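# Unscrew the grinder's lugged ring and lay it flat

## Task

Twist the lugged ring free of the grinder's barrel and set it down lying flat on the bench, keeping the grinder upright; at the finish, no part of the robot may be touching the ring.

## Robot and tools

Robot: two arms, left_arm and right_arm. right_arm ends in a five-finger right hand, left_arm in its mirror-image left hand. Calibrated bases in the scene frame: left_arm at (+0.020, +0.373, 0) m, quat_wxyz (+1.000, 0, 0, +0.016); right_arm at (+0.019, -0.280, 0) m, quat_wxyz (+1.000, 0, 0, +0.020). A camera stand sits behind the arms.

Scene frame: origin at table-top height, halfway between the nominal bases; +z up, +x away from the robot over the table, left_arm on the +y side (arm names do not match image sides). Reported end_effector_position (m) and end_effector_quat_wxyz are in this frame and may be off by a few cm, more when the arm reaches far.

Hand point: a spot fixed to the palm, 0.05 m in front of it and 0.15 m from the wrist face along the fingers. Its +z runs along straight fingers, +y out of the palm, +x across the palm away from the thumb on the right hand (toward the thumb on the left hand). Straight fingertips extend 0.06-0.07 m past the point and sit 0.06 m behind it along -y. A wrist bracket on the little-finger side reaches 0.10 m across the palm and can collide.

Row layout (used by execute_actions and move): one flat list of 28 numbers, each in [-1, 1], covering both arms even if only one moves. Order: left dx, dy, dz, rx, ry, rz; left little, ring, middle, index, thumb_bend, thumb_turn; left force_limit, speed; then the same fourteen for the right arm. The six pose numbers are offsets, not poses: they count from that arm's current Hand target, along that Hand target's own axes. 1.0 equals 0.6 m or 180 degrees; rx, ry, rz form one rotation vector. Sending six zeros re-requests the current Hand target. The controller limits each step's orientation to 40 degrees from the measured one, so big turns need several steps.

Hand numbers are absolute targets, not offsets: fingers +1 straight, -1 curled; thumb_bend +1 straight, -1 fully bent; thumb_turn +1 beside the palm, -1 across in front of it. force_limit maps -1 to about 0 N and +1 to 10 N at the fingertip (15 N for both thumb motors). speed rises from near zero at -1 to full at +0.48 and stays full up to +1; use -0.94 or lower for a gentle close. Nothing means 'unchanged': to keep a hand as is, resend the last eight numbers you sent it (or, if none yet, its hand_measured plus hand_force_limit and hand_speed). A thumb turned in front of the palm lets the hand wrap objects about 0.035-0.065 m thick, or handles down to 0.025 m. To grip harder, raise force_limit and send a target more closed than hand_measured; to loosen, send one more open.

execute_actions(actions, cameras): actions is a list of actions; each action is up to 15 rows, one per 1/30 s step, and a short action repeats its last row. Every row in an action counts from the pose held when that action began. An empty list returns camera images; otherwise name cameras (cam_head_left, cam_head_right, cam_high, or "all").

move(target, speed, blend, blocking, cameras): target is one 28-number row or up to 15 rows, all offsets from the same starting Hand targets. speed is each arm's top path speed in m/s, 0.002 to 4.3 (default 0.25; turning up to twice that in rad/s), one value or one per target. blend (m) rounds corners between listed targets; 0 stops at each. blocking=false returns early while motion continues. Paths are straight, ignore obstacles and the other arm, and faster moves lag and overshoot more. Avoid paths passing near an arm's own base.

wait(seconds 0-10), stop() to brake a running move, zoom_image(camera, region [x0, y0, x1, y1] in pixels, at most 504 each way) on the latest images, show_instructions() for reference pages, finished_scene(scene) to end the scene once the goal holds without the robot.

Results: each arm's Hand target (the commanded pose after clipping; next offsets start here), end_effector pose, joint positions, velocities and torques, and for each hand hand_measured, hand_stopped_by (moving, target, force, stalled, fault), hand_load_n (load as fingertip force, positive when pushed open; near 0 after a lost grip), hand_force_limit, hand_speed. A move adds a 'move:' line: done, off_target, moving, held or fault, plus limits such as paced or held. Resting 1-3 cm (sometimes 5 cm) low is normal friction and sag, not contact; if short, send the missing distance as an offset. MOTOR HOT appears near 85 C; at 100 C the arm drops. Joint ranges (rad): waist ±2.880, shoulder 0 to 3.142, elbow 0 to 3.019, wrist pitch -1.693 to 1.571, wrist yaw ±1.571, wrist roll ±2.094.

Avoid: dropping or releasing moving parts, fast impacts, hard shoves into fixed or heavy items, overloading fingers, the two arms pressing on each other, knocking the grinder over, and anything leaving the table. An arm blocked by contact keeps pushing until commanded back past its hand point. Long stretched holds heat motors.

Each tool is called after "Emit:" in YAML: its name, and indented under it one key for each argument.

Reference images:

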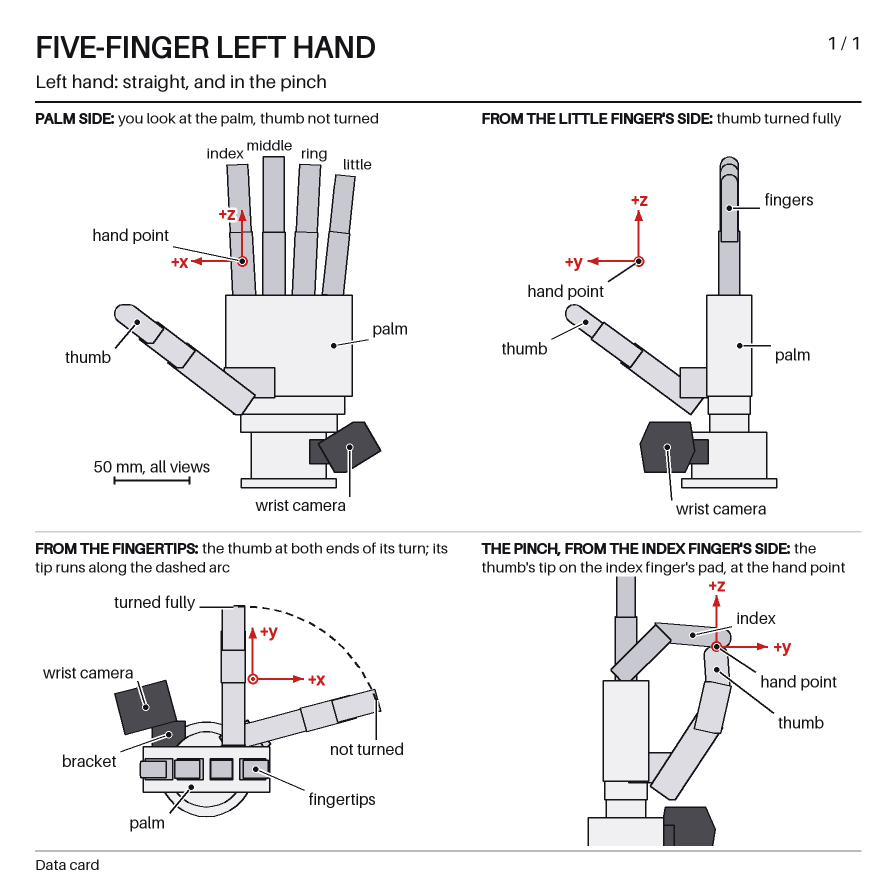

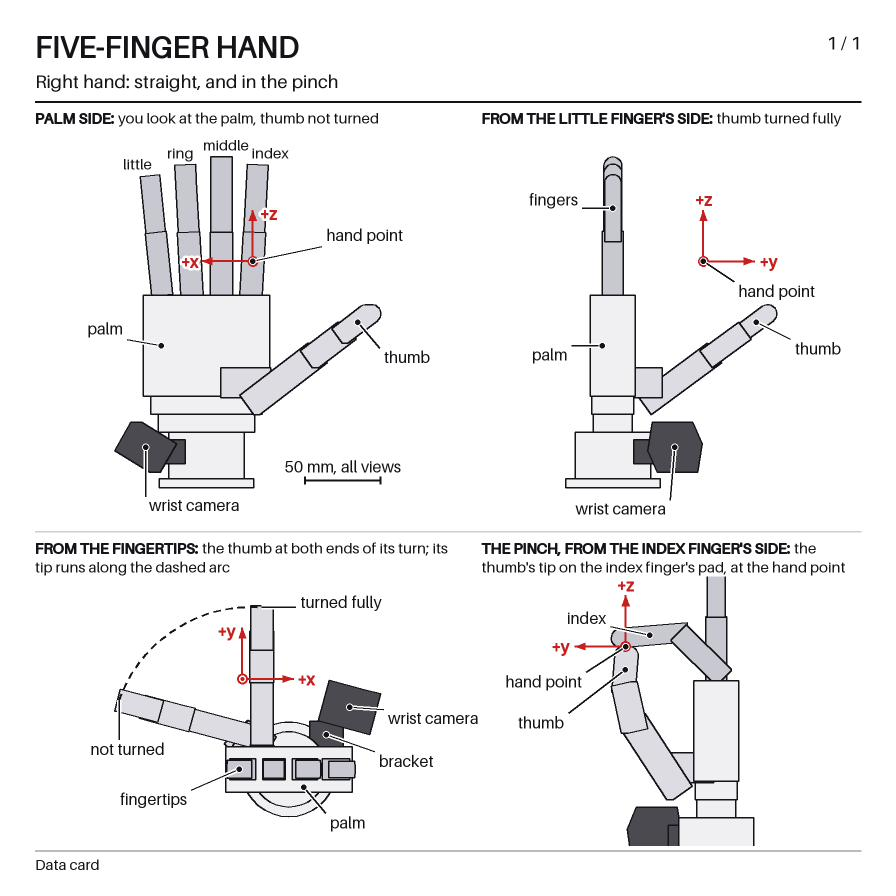

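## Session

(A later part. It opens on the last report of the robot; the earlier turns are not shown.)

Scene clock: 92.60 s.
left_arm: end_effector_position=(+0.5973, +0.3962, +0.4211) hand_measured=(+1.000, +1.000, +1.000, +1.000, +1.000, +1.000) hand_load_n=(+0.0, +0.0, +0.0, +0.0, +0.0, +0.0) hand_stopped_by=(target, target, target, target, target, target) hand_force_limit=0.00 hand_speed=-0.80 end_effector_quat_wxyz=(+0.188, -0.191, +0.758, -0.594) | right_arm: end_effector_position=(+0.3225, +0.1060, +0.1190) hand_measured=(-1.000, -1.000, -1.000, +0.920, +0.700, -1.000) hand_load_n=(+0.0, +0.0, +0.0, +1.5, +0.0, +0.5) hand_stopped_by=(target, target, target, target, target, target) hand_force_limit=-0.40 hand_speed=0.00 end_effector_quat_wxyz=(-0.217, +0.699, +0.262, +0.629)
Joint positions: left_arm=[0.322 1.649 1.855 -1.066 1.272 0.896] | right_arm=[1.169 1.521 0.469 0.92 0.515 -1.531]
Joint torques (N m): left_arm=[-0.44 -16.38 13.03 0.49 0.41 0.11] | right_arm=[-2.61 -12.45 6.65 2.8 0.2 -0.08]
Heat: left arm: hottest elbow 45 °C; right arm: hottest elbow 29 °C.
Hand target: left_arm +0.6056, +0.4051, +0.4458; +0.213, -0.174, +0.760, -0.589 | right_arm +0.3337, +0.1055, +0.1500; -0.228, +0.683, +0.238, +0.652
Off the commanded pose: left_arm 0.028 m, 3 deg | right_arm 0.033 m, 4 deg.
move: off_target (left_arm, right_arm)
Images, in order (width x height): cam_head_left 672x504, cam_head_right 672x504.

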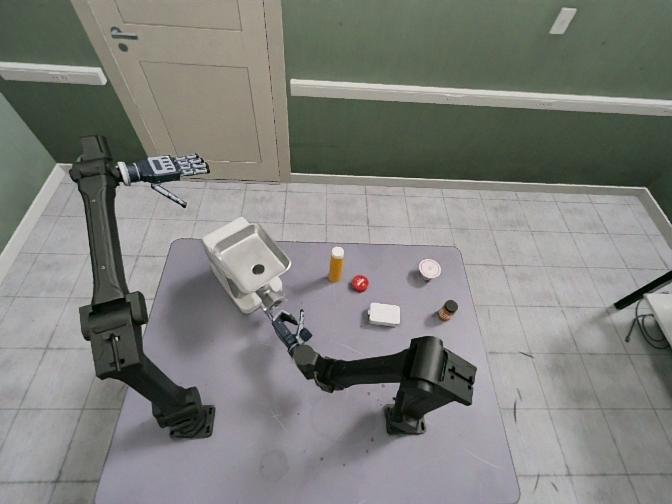

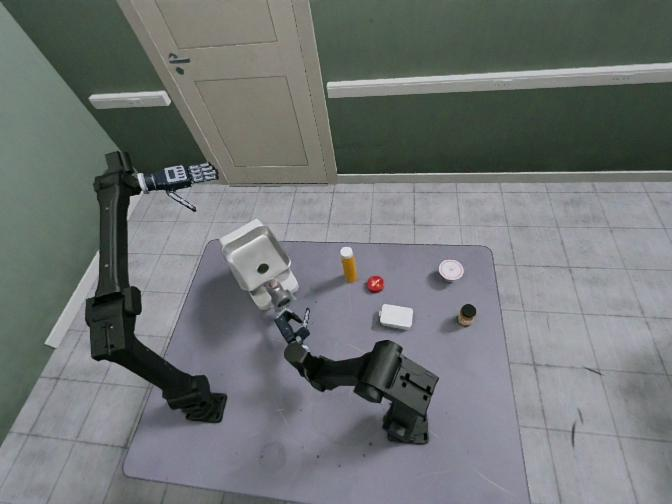

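Emit:
move:
  target:
    - [0,0,0,0,0,0,1,1,1,1,1,1,0,-0.8,-0.0533,0.0167,0,0,0,0,-1,-1,-1,0.92,0.7,-1,-0.4,0]
    - [0,0,0,0,0,0,1,1,1,1,1,1,0,-0.8,-0.0533,0.075,0,0,0,0,-1,-1,-1,0.92,0.7,-1,-0.4,0]
  speed: 0.06
  cameras: ["all"]

Emit:
zoom_image:
  camera: "cam_head_left"
  region: [245, 275, 305, 335]

Emit:
zoom_image:
  camera: "cam_high"
  region: [350, 170, 420, 240]

Scene clock: 95.53 s.
left_arm: end_effector_position=(+0.5973, +0.3962, +0.4211) hand_measured=(+1.000, +1.000, +1.000, +1.000, +1.000, +1.000) hand_load_n=(+0.0, +0.0, +0.0, +0.0, +0.5, -0.5) hand_stopped_by=(target, target, target, target, target, target) hand_force_limit=0.00 hand_speed=-0.80 end_effector_quat_wxyz=(+0.188, -0.191, +0.758, -0.594) | right_arm: end_effector_position=(+0.3429, +0.0867, +0.1048) hand_measured=(-1.000, -1.000, -1.000, +0.920, +0.700, -1.000) hand_load_n=(+0.0, +0.0, +0.5, +5.5, +0.0, +0.5) hand_stopped_by=(target, target, target, target, target, target) hand_force_limit=-0.40 hand_speed=0.00 end_effector_quat_wxyz=(-0.244, +0.687, +0.259, +0.633)
Joint positions: left_arm=[0.322 1.649 1.855 -1.066 1.272 0.896] | right_arm=[1.07 1.577 0.413 1.078 0.382 -1.532]
Joint torques (N m): left_arm=[-0.32 -16.44 12.93 0.55 0.41 0.09] | right_arm=[-4.07 -10.05 4.6 2.76 0.75 -0.12]
Heat: left arm: hottest elbow 45 °C; right arm: hottest elbow 29 °C.
Hand target: left_arm +0.6056, +0.4051, +0.4458; +0.213, -0.174, +0.760, -0.589 | right_arm +0.3605, +0.0694, +0.1181; -0.228, +0.683, +0.238, +0.652
Off the commanded pose: left_arm 0.028 m, 3 deg | right_arm 0.028 m, 4 deg.
move: off_target (left_arm, right_arm)

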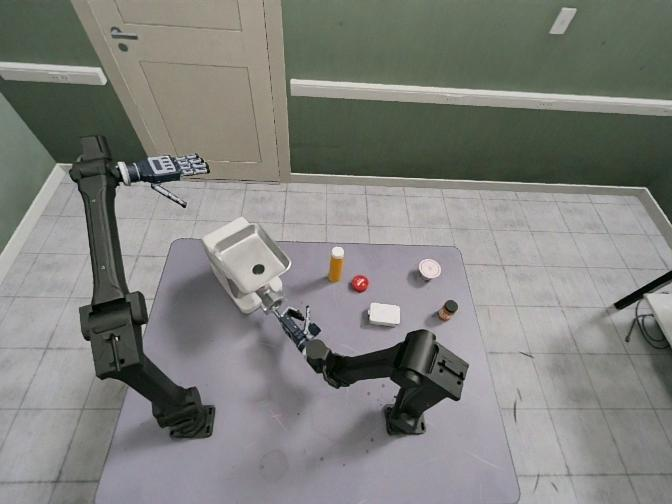

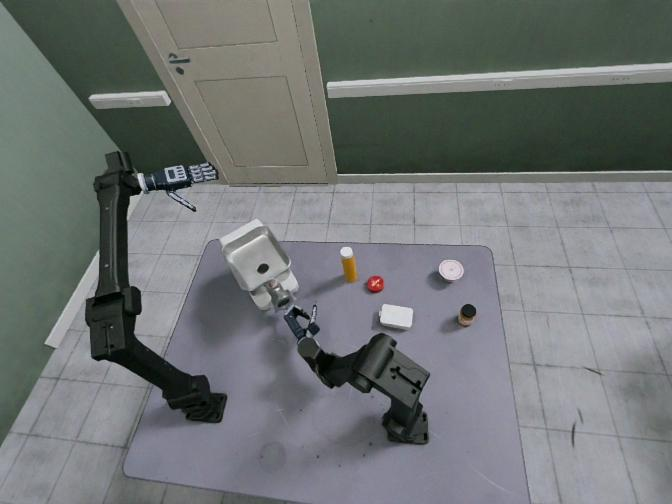

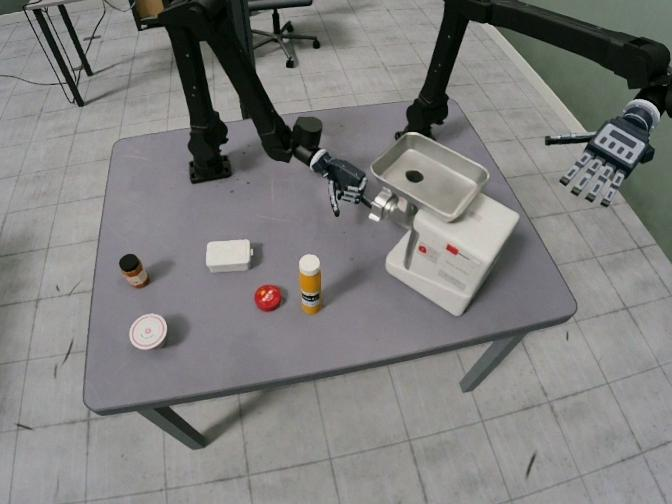

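Scaled by 8.400 from the camera's 672x504 image, which has a finer 960x720 frame.

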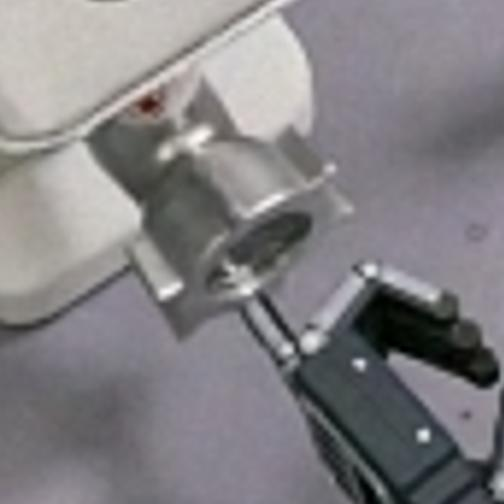

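Scaled by 7.200 from the camera's 672x504 image, which has a finer 960x720 frame.

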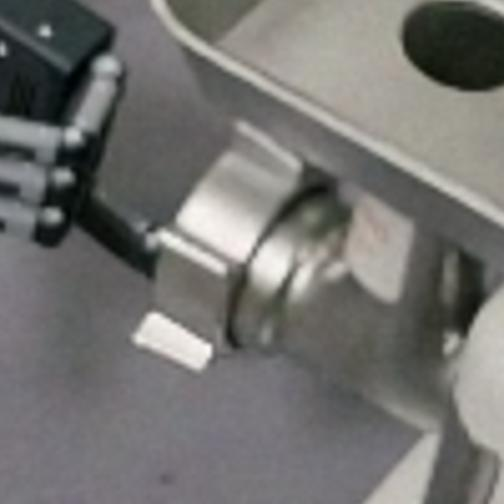

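Emit:
move:
  target: [0,0,0,0,0,0,1,1,1,1,1,1,0,-0.8,0,0.06,-0.003,0,0,0,-1,-1,-1,1,0.7,-1,-0.4,0]
  speed: 0.06
  cameras: ["cam_head_left","cam_high"]

Emit:
zoom_image:
  camera: "cam_head_left"
  region: [245, 275, 305, 335]

Emit:
zoom_image:
  camera: "cam_high"
  region: [350, 170, 420, 240]

Scene clock: 97.07 s.
left_arm: end_effector_position=(+0.5973, +0.3962, +0.4211) hand_measured=(+1.000, +1.000, +1.000, +1.000, +1.000, +1.000) hand_load_n=(+0.0, +0.0, +0.0, +0.0, +0.0, -0.5) hand_stopped_by=(target, target, target, target, target, target) hand_force_limit=0.00 hand_speed=-0.80 end_effector_quat_wxyz=(+0.188, -0.191, +0.758, -0.594) | right_arm: end_effector_position=(+0.3524, +0.0809, +0.1044) hand_measured=(-1.000, -1.000, -1.000, +1.000, +0.700, -1.000) hand_load_n=(+0.0, +0.0, +0.0, +1.5, +0.0, +0.5) hand_stopped_by=(target, target, target, target, target, target) hand_force_limit=-0.40 hand_speed=0.00 end_effector_quat_wxyz=(-0.266, +0.680, +0.277, +0.624)
Joint positions: left_arm=[0.322 1.649 1.855 -1.066 1.272 0.896] | right_arm=[1.002 1.564 0.392 1.091 0.253 -1.534]
Joint torques (N m): left_arm=[-0.21 -16.44 12.98 0.47 0.4 0.1] | right_arm=[-6.18 -10.75 3.3 2.89 1.97 -0.15]
Heat: left arm: hottest elbow 45 °C; right arm: hottest elbow 29 °C.
Hand target: left_arm +0.6056, +0.4051, +0.4458; +0.213, -0.174, +0.760, -0.589 | right_arm +0.3815, +0.0399, +0.1181; -0.227, +0.683, +0.238, +0.652
Off the commanded pose: left_arm 0.028 m, 3 deg | right_arm 0.052 m, 7 deg.
move: off_target (left_arm, right_arm)
Images, in order (width x height): cam_head_left 672x504, cam_high 672x504.

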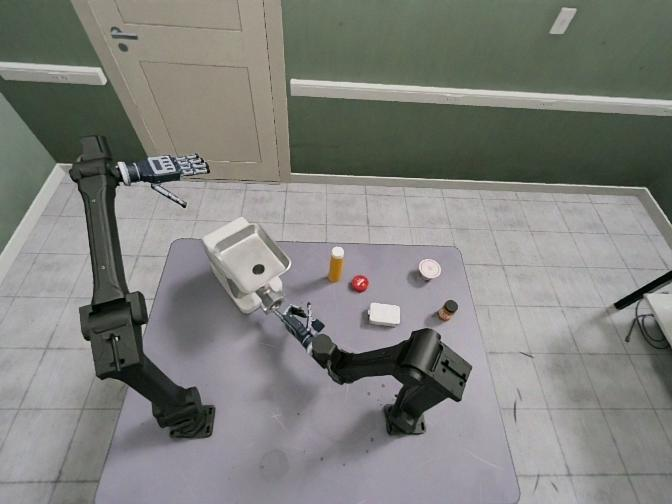

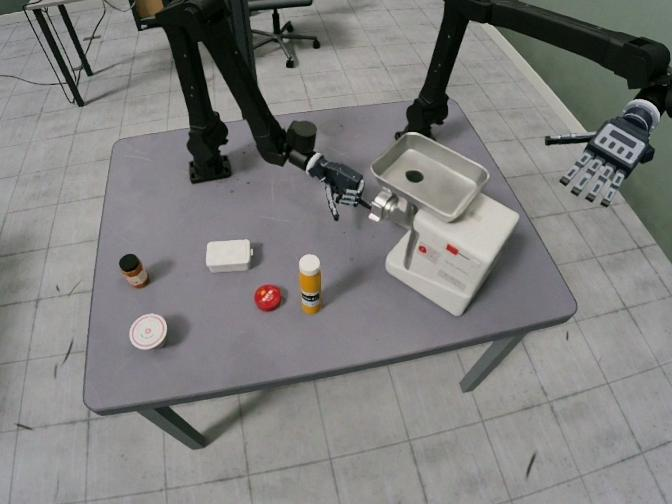

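Scaled by 8.400 from the camera's 672x504 image, which has a finer 960x720 frame.

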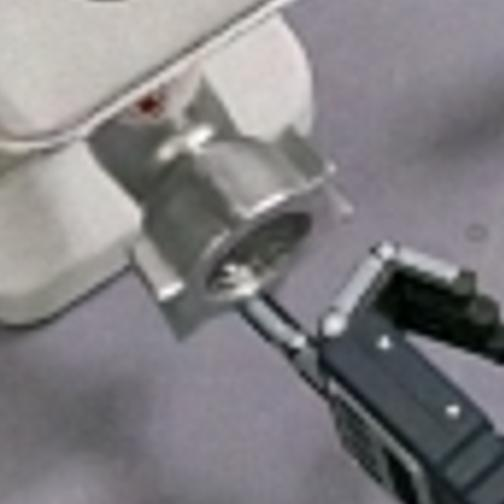

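Scaled by 7.200 from the camera's 672x504 image, which has a finer 960x720 frame.

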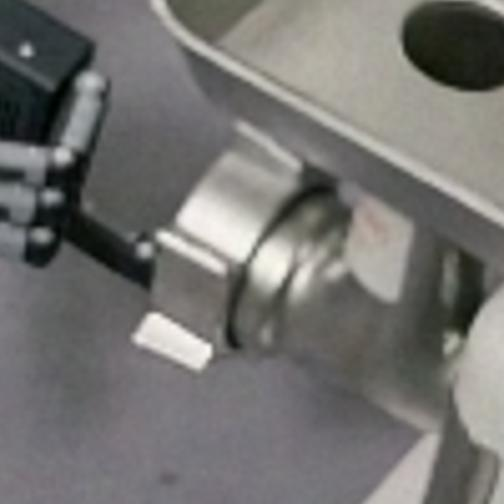

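Emit:
move:
  target: [0,0,0,0,0,0,1,1,1,1,1,1,0,-0.8,0,0.06,-0.01,-0.035,0,0,-1,-1,-1,1,0.7,-1,-0.4,0]
  speed: 0.06
  cameras: ["cam_head_left","cam_high"]

Emit:
zoom_image:
  camera: "cam_head_left"
  region: [245, 275, 305, 335]

Emit:
zoom_image:
  camera: "cam_high"
  region: [350, 170, 420, 240]

Scene clock: 98.87 s.
left_arm: end_effector_position=(+0.5973, +0.3962, +0.4211) hand_measured=(+1.000, +1.000, +1.000, +1.000, +1.000, +1.000) hand_load_n=(+0.0, +0.0, +0.0, +0.0, +0.0, -0.5) hand_stopped_by=(target, target, target, target, target, target) hand_force_limit=0.00 hand_speed=-0.80 end_effector_quat_wxyz=(+0.188, -0.191, +0.758, -0.594) | right_arm: end_effector_position=(+0.3533, +0.0781, +0.1036) hand_measured=(-1.000, -1.000, -1.000, +1.000, +0.700, -1.000) hand_load_n=(+0.0, +0.0, +0.0, +3.5, +0.0, +0.5) hand_stopped_by=(target, target, target, target, target, target) hand_force_limit=-0.40 hand_speed=0.00 end_effector_quat_wxyz=(-0.266, +0.684, +0.266, +0.625)
Joint positions: left_arm=[0.322 1.649 1.855 -1.066 1.272 0.896] | right_arm=[1.002 1.564 0.391 1.092 0.269 -1.518]
Joint torques (N m): left_arm=[-0.26 -16.32 12.89 0.54 0.4 0.09] | right_arm=[-8.47 -11.11 2.62 2.86 4.53 -0.29]
Heat: left arm: hottest elbow 45 °C; right arm: hottest elbow 29 °C.
Hand target: left_arm +0.6056, +0.4051, +0.4458; +0.213, -0.174, +0.760, -0.589 | right_arm +0.3992, +0.0081, +0.1184; -0.190, +0.695, +0.202, +0.664
Off the commanded pose: left_arm 0.028 m, 3 deg | right_arm 0.085 m, 12 deg.
move: off_target (left_arm, right_arm)
Images, in order (width x height): cam_head_left 672x504, cam_high 672x504.

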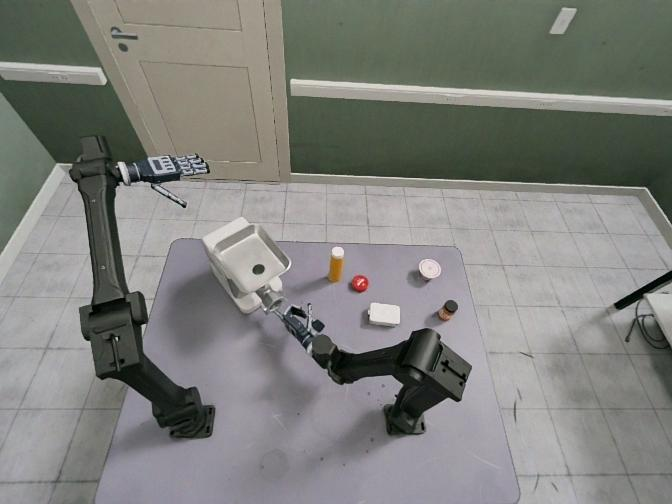

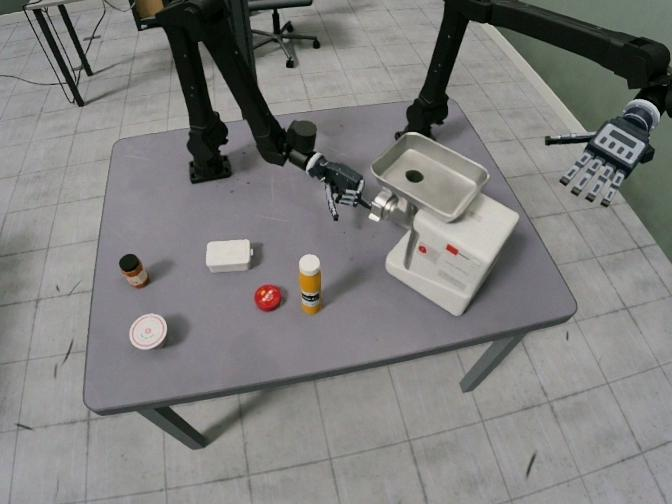

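Scaled by 8.400 from the camera's 672x504 image, which has a finer 960x720 frame.

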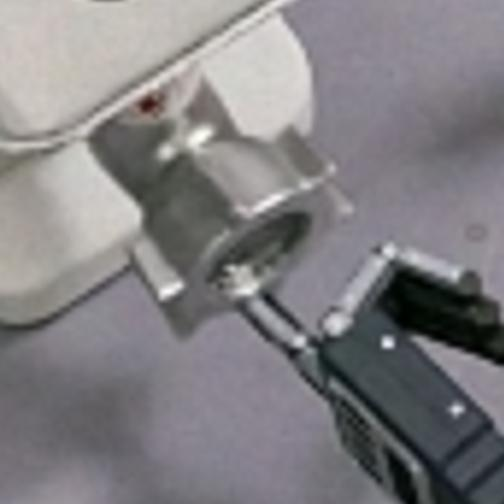

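Scaled by 7.200 from the camera's 672x504 image, which has a finer 960x720 frame.

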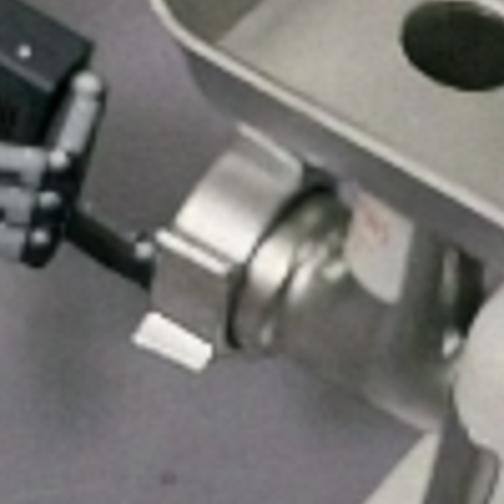

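Emit:
move:
  target: [0,0,0,0,0,0,1,1,1,1,1,1,0,-0.8,0,0.04,-0.01,-0.02,0,0,-1,-1,-1,1,0.7,-1,-0.4,0]
  speed: 0.05
  cameras: ["cam_head_left","cam_high"]

Emit:
zoom_image:
  camera: "cam_head_left"
  region: [245, 275, 305, 335]

Emit:
zoom_image:
  camera: "cam_high"
  region: [350, 170, 420, 240]

Scene clock: 100.00 s.
left_arm: end_effector_position=(+0.5973, +0.3962, +0.4211) hand_measured=(+1.000, +1.000, +1.000, +1.000, +1.000, +1.000) hand_load_n=(+0.0, +0.0, +0.0, +0.0, +0.0, -0.5) hand_stopped_by=(target, target, target, target, target, target) hand_force_limit=0.00 hand_speed=-0.80 end_effector_quat_wxyz=(+0.188, -0.191, +0.758, -0.594) | right_arm: end_effector_position=(+0.3545, +0.0697, +0.1028) hand_measured=(-1.000, -1.000, -1.000, +1.000, +0.700, -1.000) hand_load_n=(+0.0, +0.0, +0.0, +3.5, +0.0, +0.5) hand_stopped_by=(target, target, target, target, target, target) hand_force_limit=-0.40 hand_speed=0.00 end_effector_quat_wxyz=(-0.256, +0.691, +0.250, +0.629)
Joint positions: left_arm=[0.322 1.649 1.855 -1.066 1.272 0.896] | right_arm=[1.005 1.56 0.385 1.092 0.312 -1.506]
Joint torques (N m): left_arm=[0.03 -16.5 12.98 0.51 0.42 0.1] | right_arm=[-10.29 -11.58 1.77 2.97 4.45 -0.38]
Heat: left arm: hottest elbow 45 °C; right arm: hottest wrist yaw 30 °C.
Hand target: left_arm +0.6056, +0.4051, +0.4458; +0.213, -0.174, +0.760, -0.589 | right_arm +0.4069, -0.0154, +0.1187; -0.168, +0.700, +0.181, +0.670
Off the commanded pose: left_arm 0.028 m, 3 deg | right_arm 0.101 m, 14 deg.
move: off_target (left_arm, right_arm)
Images, in order (width x height): cam_head_left 672x504, cam_high 672x504.

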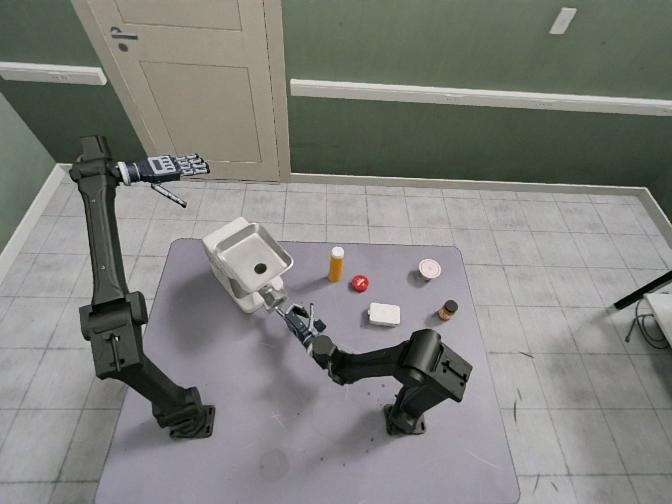

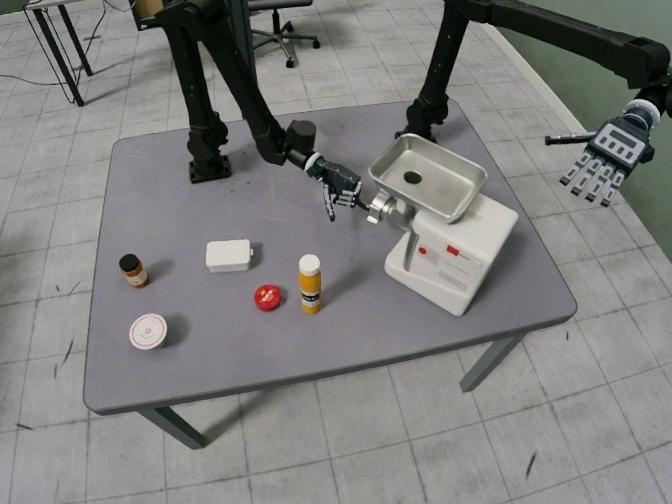

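Scaled by 8.400 from the camera's 672x504 image, which has a finer 960x720 frame.

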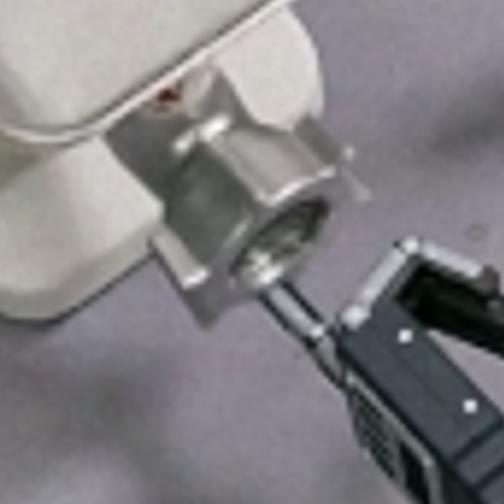

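Scaled by 7.200 from the camera's 672x504 image, which has a finer 960x720 frame.

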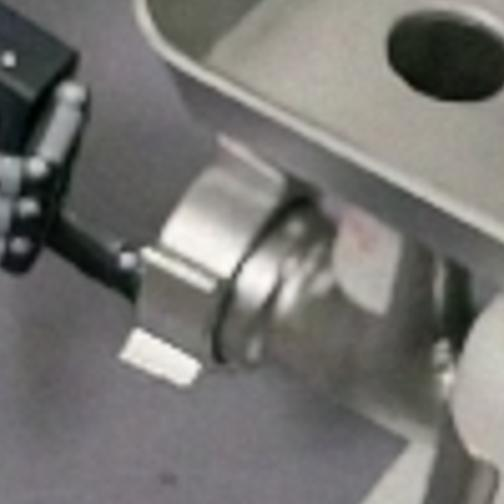

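Emit:
move:
  target:
    - [0,0,0,0,0,0,1,1,1,1,1,1,0,-0.8,0,-0.156,-0.0272,0.055,0,0,-1,-1,-1,1,0.7,-1,-0.4,0]
    - [0,0,0,0,0,0,1,1,1,1,1,1,0,-0.8,0,-0.172,-0.1298,0.055,0,0,-1,-1,-1,1,0.7,-1,-0.4,0]
  speed: 0.12
  blend: [0.02,0]
  cameras: ["all"]

Emit:
zoom_image:
  camera: "cam_head_left"
  region: [245, 275, 305, 335]

Emit:
zoom_image:
  camera: "cam_high"
  region: [350, 170, 420, 240]

Emit:
zoom_image:
  camera: "cam_head_right"
  region: [255, 275, 315, 335]

Scene clock: 102.57 s.
left_arm: end_effector_position=(+0.5973, +0.3962, +0.4211) hand_measured=(+1.000, +1.000, +1.000, +1.000, +1.000, +1.000) hand_load_n=(+0.0, +0.0, +0.0, +0.0, +0.0, +0.0) hand_stopped_by=(target, target, target, target, target, target) hand_force_limit=0.00 hand_speed=-0.80 end_effector_quat_wxyz=(+0.188, -0.191, +0.758, -0.594) | right_arm: end_effector_position=(+0.2944, +0.0353, +0.1143) hand_measured=(-1.000, -1.000, -1.000, +1.000, +0.700, -1.000) hand_load_n=(+0.0, +0.0, +0.0, +0.0, +0.0, +0.5) hand_stopped_by=(target, target, target, target, target, target) hand_force_limit=-0.40 hand_speed=0.00 end_effector_quat_wxyz=(-0.222, +0.690, +0.235, +0.647)
Joint positions: left_arm=[0.322 1.649 1.855 -1.066 1.272 0.896] | right_arm=[1.192 1.433 0.263 1.094 0.574 -1.527]
Joint torques (N m): left_arm=[-0.62 -16.62 12.97 0.49 0.39 0.1] | right_arm=[-0.09 -7.47 4.44 2.1 0.24 -0.07]
Heat: left arm: hottest elbow 46 °C; right arm: hottest wrist yaw 32 °C.
Hand target: left_arm +0.6056, +0.4051, +0.4458; +0.213, -0.174, +0.760, -0.589 | right_arm +0.2892, +0.0379, +0.1215; -0.227, +0.683, +0.238, +0.652
Off the commanded pose: left_arm 0.028 m, 3 deg | right_arm 0.009 m, 1 deg.
move: off_target (left_arm)

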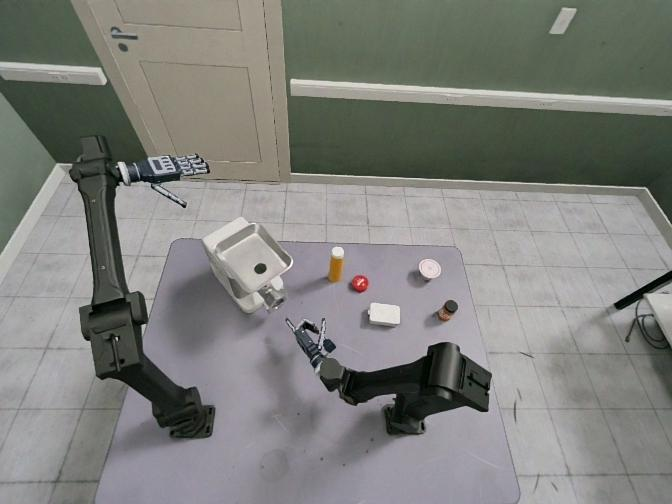

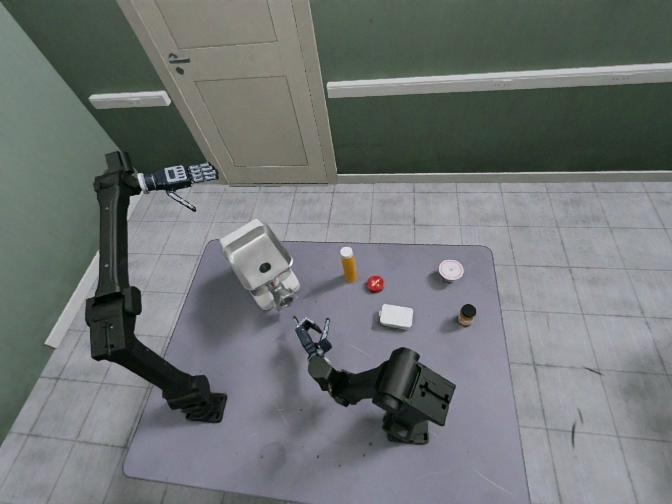

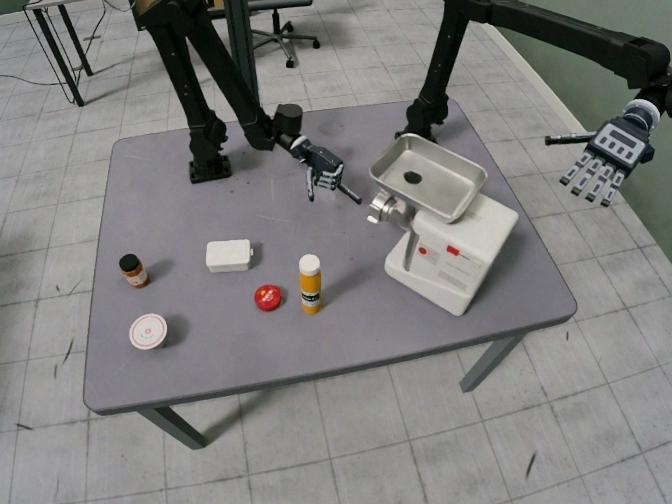

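Scaled by 8.400 from the camera's 672x504 image, which has a finer 960x720 frame.

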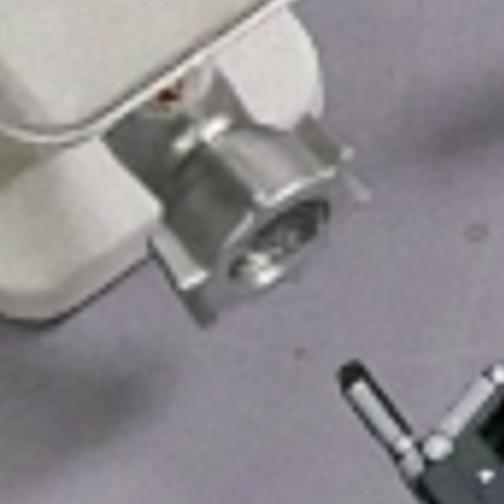

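Scaled by 7.200 from the camera's 672x504 image, which has a finer 960x720 frame.

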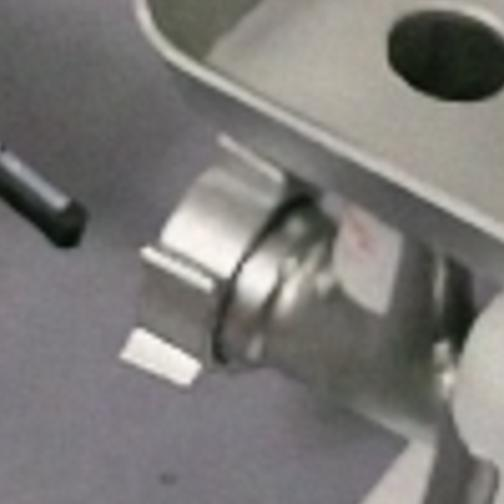

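Scaled by 8.400 from the camera's 672x504 image, which has a finer 960x720 frame.

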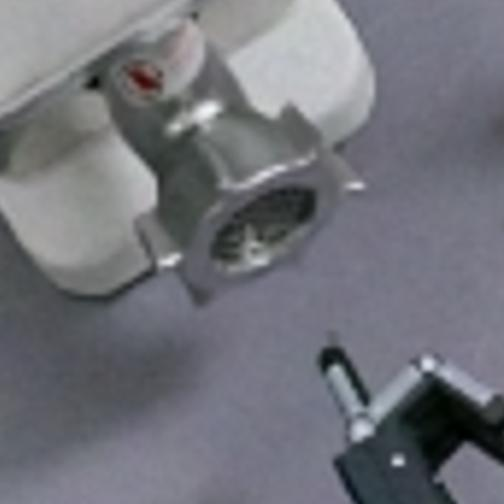

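Emit:
move:
  target:
    - [0,0,0,0,0,0,1,1,1,1,1,1,0,-0.8,0.1,-0.03,0,-0.01,0,0,-1,-1,-1,1,0.7,-1,-0.4,0]
    - [0,0,0,0,0,0,1,1,1,1,1,1,0,-0.8,0.1177,-0.0483,0.0719,-0.01,0,0,-1,-1,-1,1,0.7,-1,-0.4,0]
  speed: 0.15
  blend: [0.02,0]
  cameras: ["all"]

Emit:
zoom_image:
  camera: "cam_head_left"
  region: [250, 270, 310, 330]

Emit:
zoom_image:
  camera: "cam_high"
  region: [350, 170, 420, 240]

Emit:
zoom_image:
  camera: "cam_head_right"
  region: [260, 270, 320, 330]

Scene clock: 106.07 s.
left_arm: end_effector_position=(+0.5973, +0.3962, +0.4211) hand_measured=(+1.000, +1.000, +1.000, +1.000, +1.000, +1.000) hand_load_n=(+0.0, +0.0, +0.0, +0.0, +0.0, +0.0) hand_stopped_by=(target, target, target, target, target, target) hand_force_limit=0.00 hand_speed=-0.80 end_effector_quat_wxyz=(+0.188, -0.191, +0.758, -0.594) | right_arm: end_effector_position=(+0.2966, +0.0772, +0.1749) hand_measured=(-1.000, -1.000, -1.000, +1.000, +0.700, -1.000) hand_load_n=(+0.0, +0.0, +0.0, +0.0, +0.5, +0.5) hand_stopped_by=(target, target, target, target, target, target) hand_force_limit=-0.40 hand_speed=0.00 end_effector_quat_wxyz=(-0.213, +0.692, +0.239, +0.647)
Joint positions: left_arm=[0.322 1.649 1.855 -1.066 1.272 0.896] | right_arm=[1.235 1.276 0.424 0.764 0.623 -1.535]
Joint torques (N m): left_arm=[-0.56 -16.38 12.98 0.5 0.41 0.1] | right_arm=[-2.14 -5.01 10.37 1.73 -0.02 0]
Heat: left arm: hottest elbow 46 °C; right arm: hottest wrist yaw 30 °C.
Hand target: left_arm +0.6056, +0.4051, +0.4458; +0.213, -0.174, +0.760, -0.589 | right_arm +0.3075, +0.0894, +0.1901; -0.217, +0.687, +0.228, +0.655
Off the commanded pose: left_arm 0.028 m, 3 deg | right_arm 0.022 m, 2 deg.
move: off_target (left_arm, right_arm)

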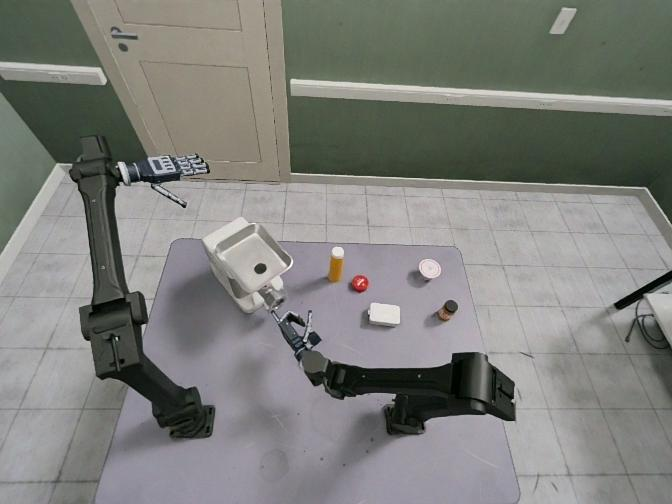

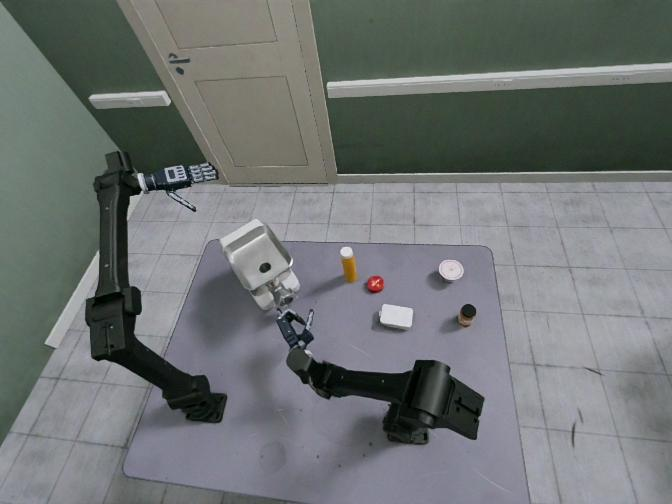

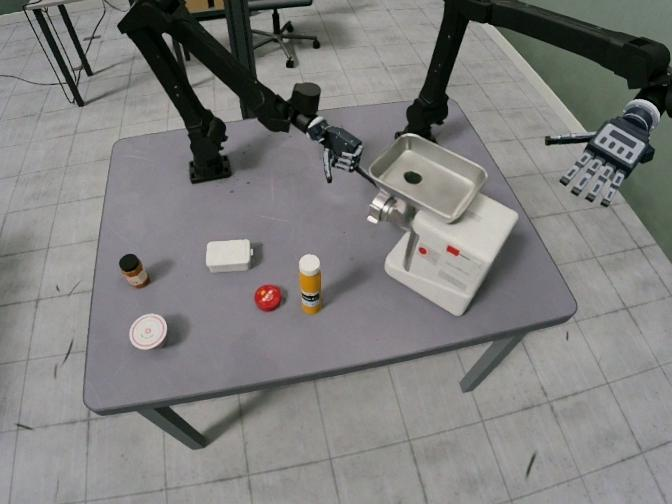

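Scaled by 8.400 from the camera's 672x504 image, which has a finer 960x720 frame.

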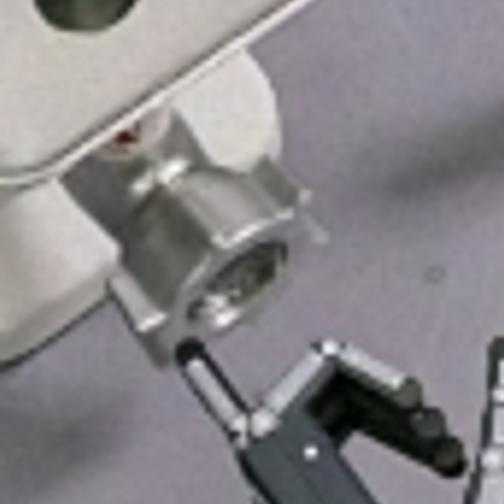

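Scaled by 7.200 from the camera's 672x504 image, which has a finer 960x720 frame.

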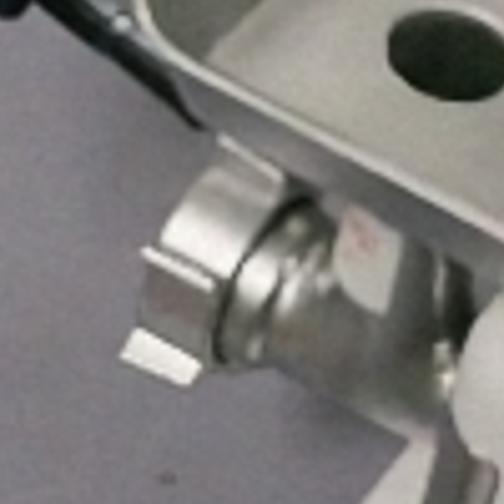

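Scaled by 8.400 from the camera's 672x504 image, which has a finer 960x720 frame.

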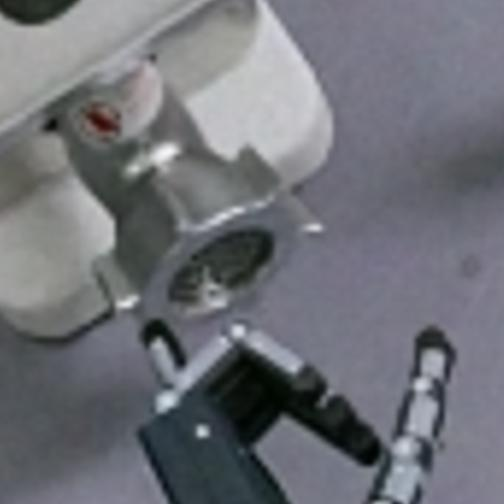

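Emit:
move:
  target:
    - [0,0,0,0,0,0,1,1,1,1,1,1,0,-0.8,0.0033,0.0133,0,0,0.022,0,-1,-1,-1,1,0.7,-1,-0.4,0]
    - [0,0,0,0,0,0,1,1,1,1,1,1,0,-0.8,0.006,0.0133,0.03,0,0.022,0,-1,-1,-1,1,0.7,-1,-0.4,0]
  speed: 0.1
  cameras: ["all"]

Emit:
zoom_image:
  camera: "cam_head_left"
  region: [250, 270, 310, 330]

Emit:
zoom_image:
  camera: "cam_high"
  region: [350, 170, 420, 240]

Emit:
zoom_image:
  camera: "cam_head_right"
  region: [260, 270, 320, 330]

Scene clock: 108.73 s.
left_arm: end_effector_position=(+0.5973, +0.3962, +0.4211) hand_measured=(+1.000, +1.000, +1.000, +1.000, +1.000, +1.000) hand_load_n=(+0.0, +0.0, +0.0, +0.0, +0.0, -0.5) hand_stopped_by=(target, target, target, target, target, target) hand_force_limit=0.00 hand_speed=-0.80 end_effector_quat_wxyz=(+0.188, -0.191, +0.758, -0.594) | right_arm: end_effector_position=(+0.3149, +0.0815, +0.1737) hand_measured=(-1.000, -1.000, -1.000, +1.000, +0.700, -1.000) hand_load_n=(+0.0, +0.0, +0.0, +0.0, +0.5, +0.5) hand_stopped_by=(target, target, target, target, target, target) hand_force_limit=-0.40 hand_speed=0.00 end_effector_quat_wxyz=(-0.219, +0.675, +0.234, +0.665)
Joint positions: left_arm=[0.322 1.649 1.855 -1.066 1.272 0.896] | right_arm=[1.186 1.355 0.428 0.902 0.576 -1.573]
Joint torques (N m): left_arm=[0.09 -16.32 12.96 0.47 0.42 0.11] | right_arm=[-2.14 -5.6 9.92 2.55 -0.07 -0.08]
Heat: left arm: hottest elbow 46 °C; right arm: hottest elbow 30 °C.
Hand target: left_arm +0.6056, +0.4051, +0.4458; +0.213, -0.174, +0.760, -0.589 | right_arm +0.3268, +0.0940, +0.1928; -0.225, +0.664, +0.221, +0.679
Off the commanded pose: left_arm 0.028 m, 3 deg | right_arm 0.026 m, 3 deg.
move: off_target (left_arm, right_arm)

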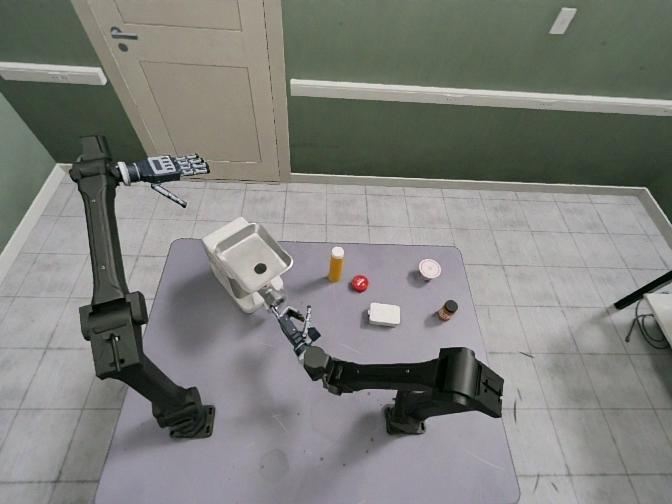

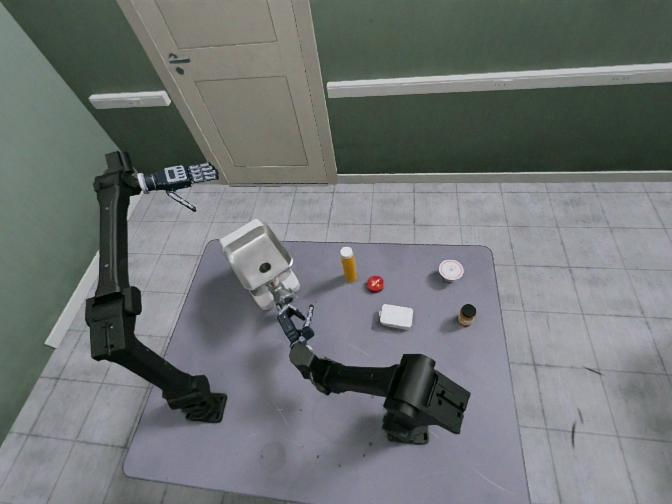

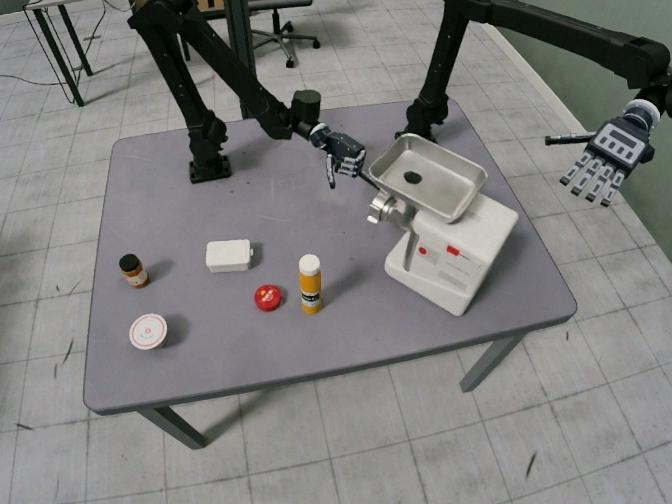

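Scaled by 8.400 from the camera's 672x504 image, which has a finer 960x720 frame.

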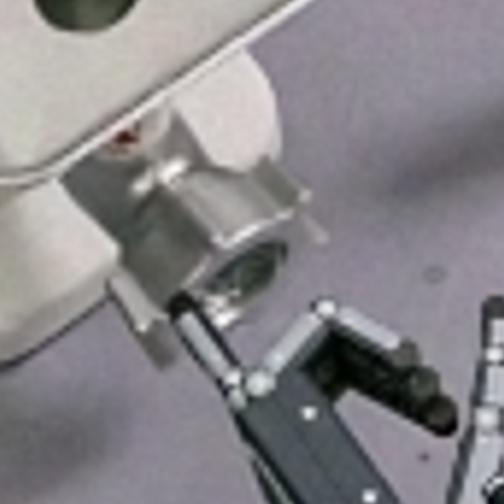

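Scaled by 7.200 from the camera's 672x504 image, which has a finer 960x720 frame.

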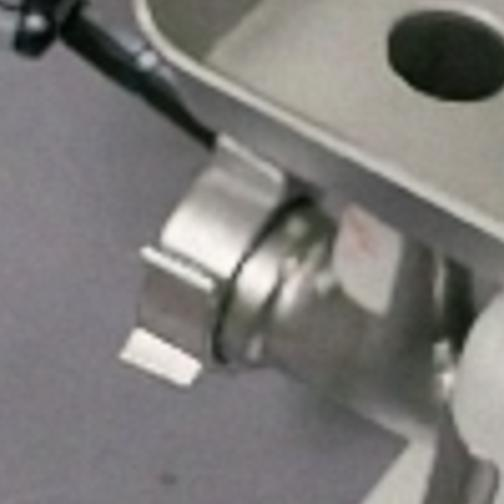

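Scaled by 8.400 from the camera's 672x504 image, which has a finer 960x720 frame.

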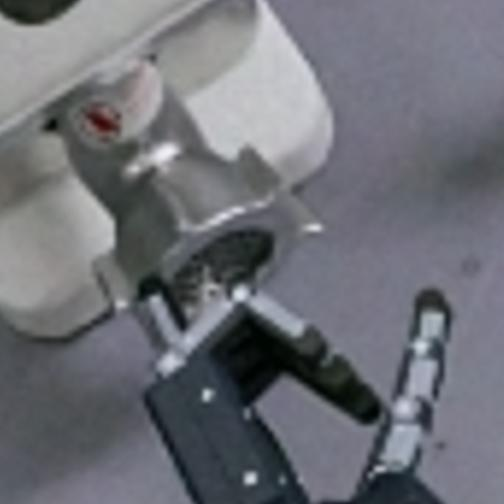

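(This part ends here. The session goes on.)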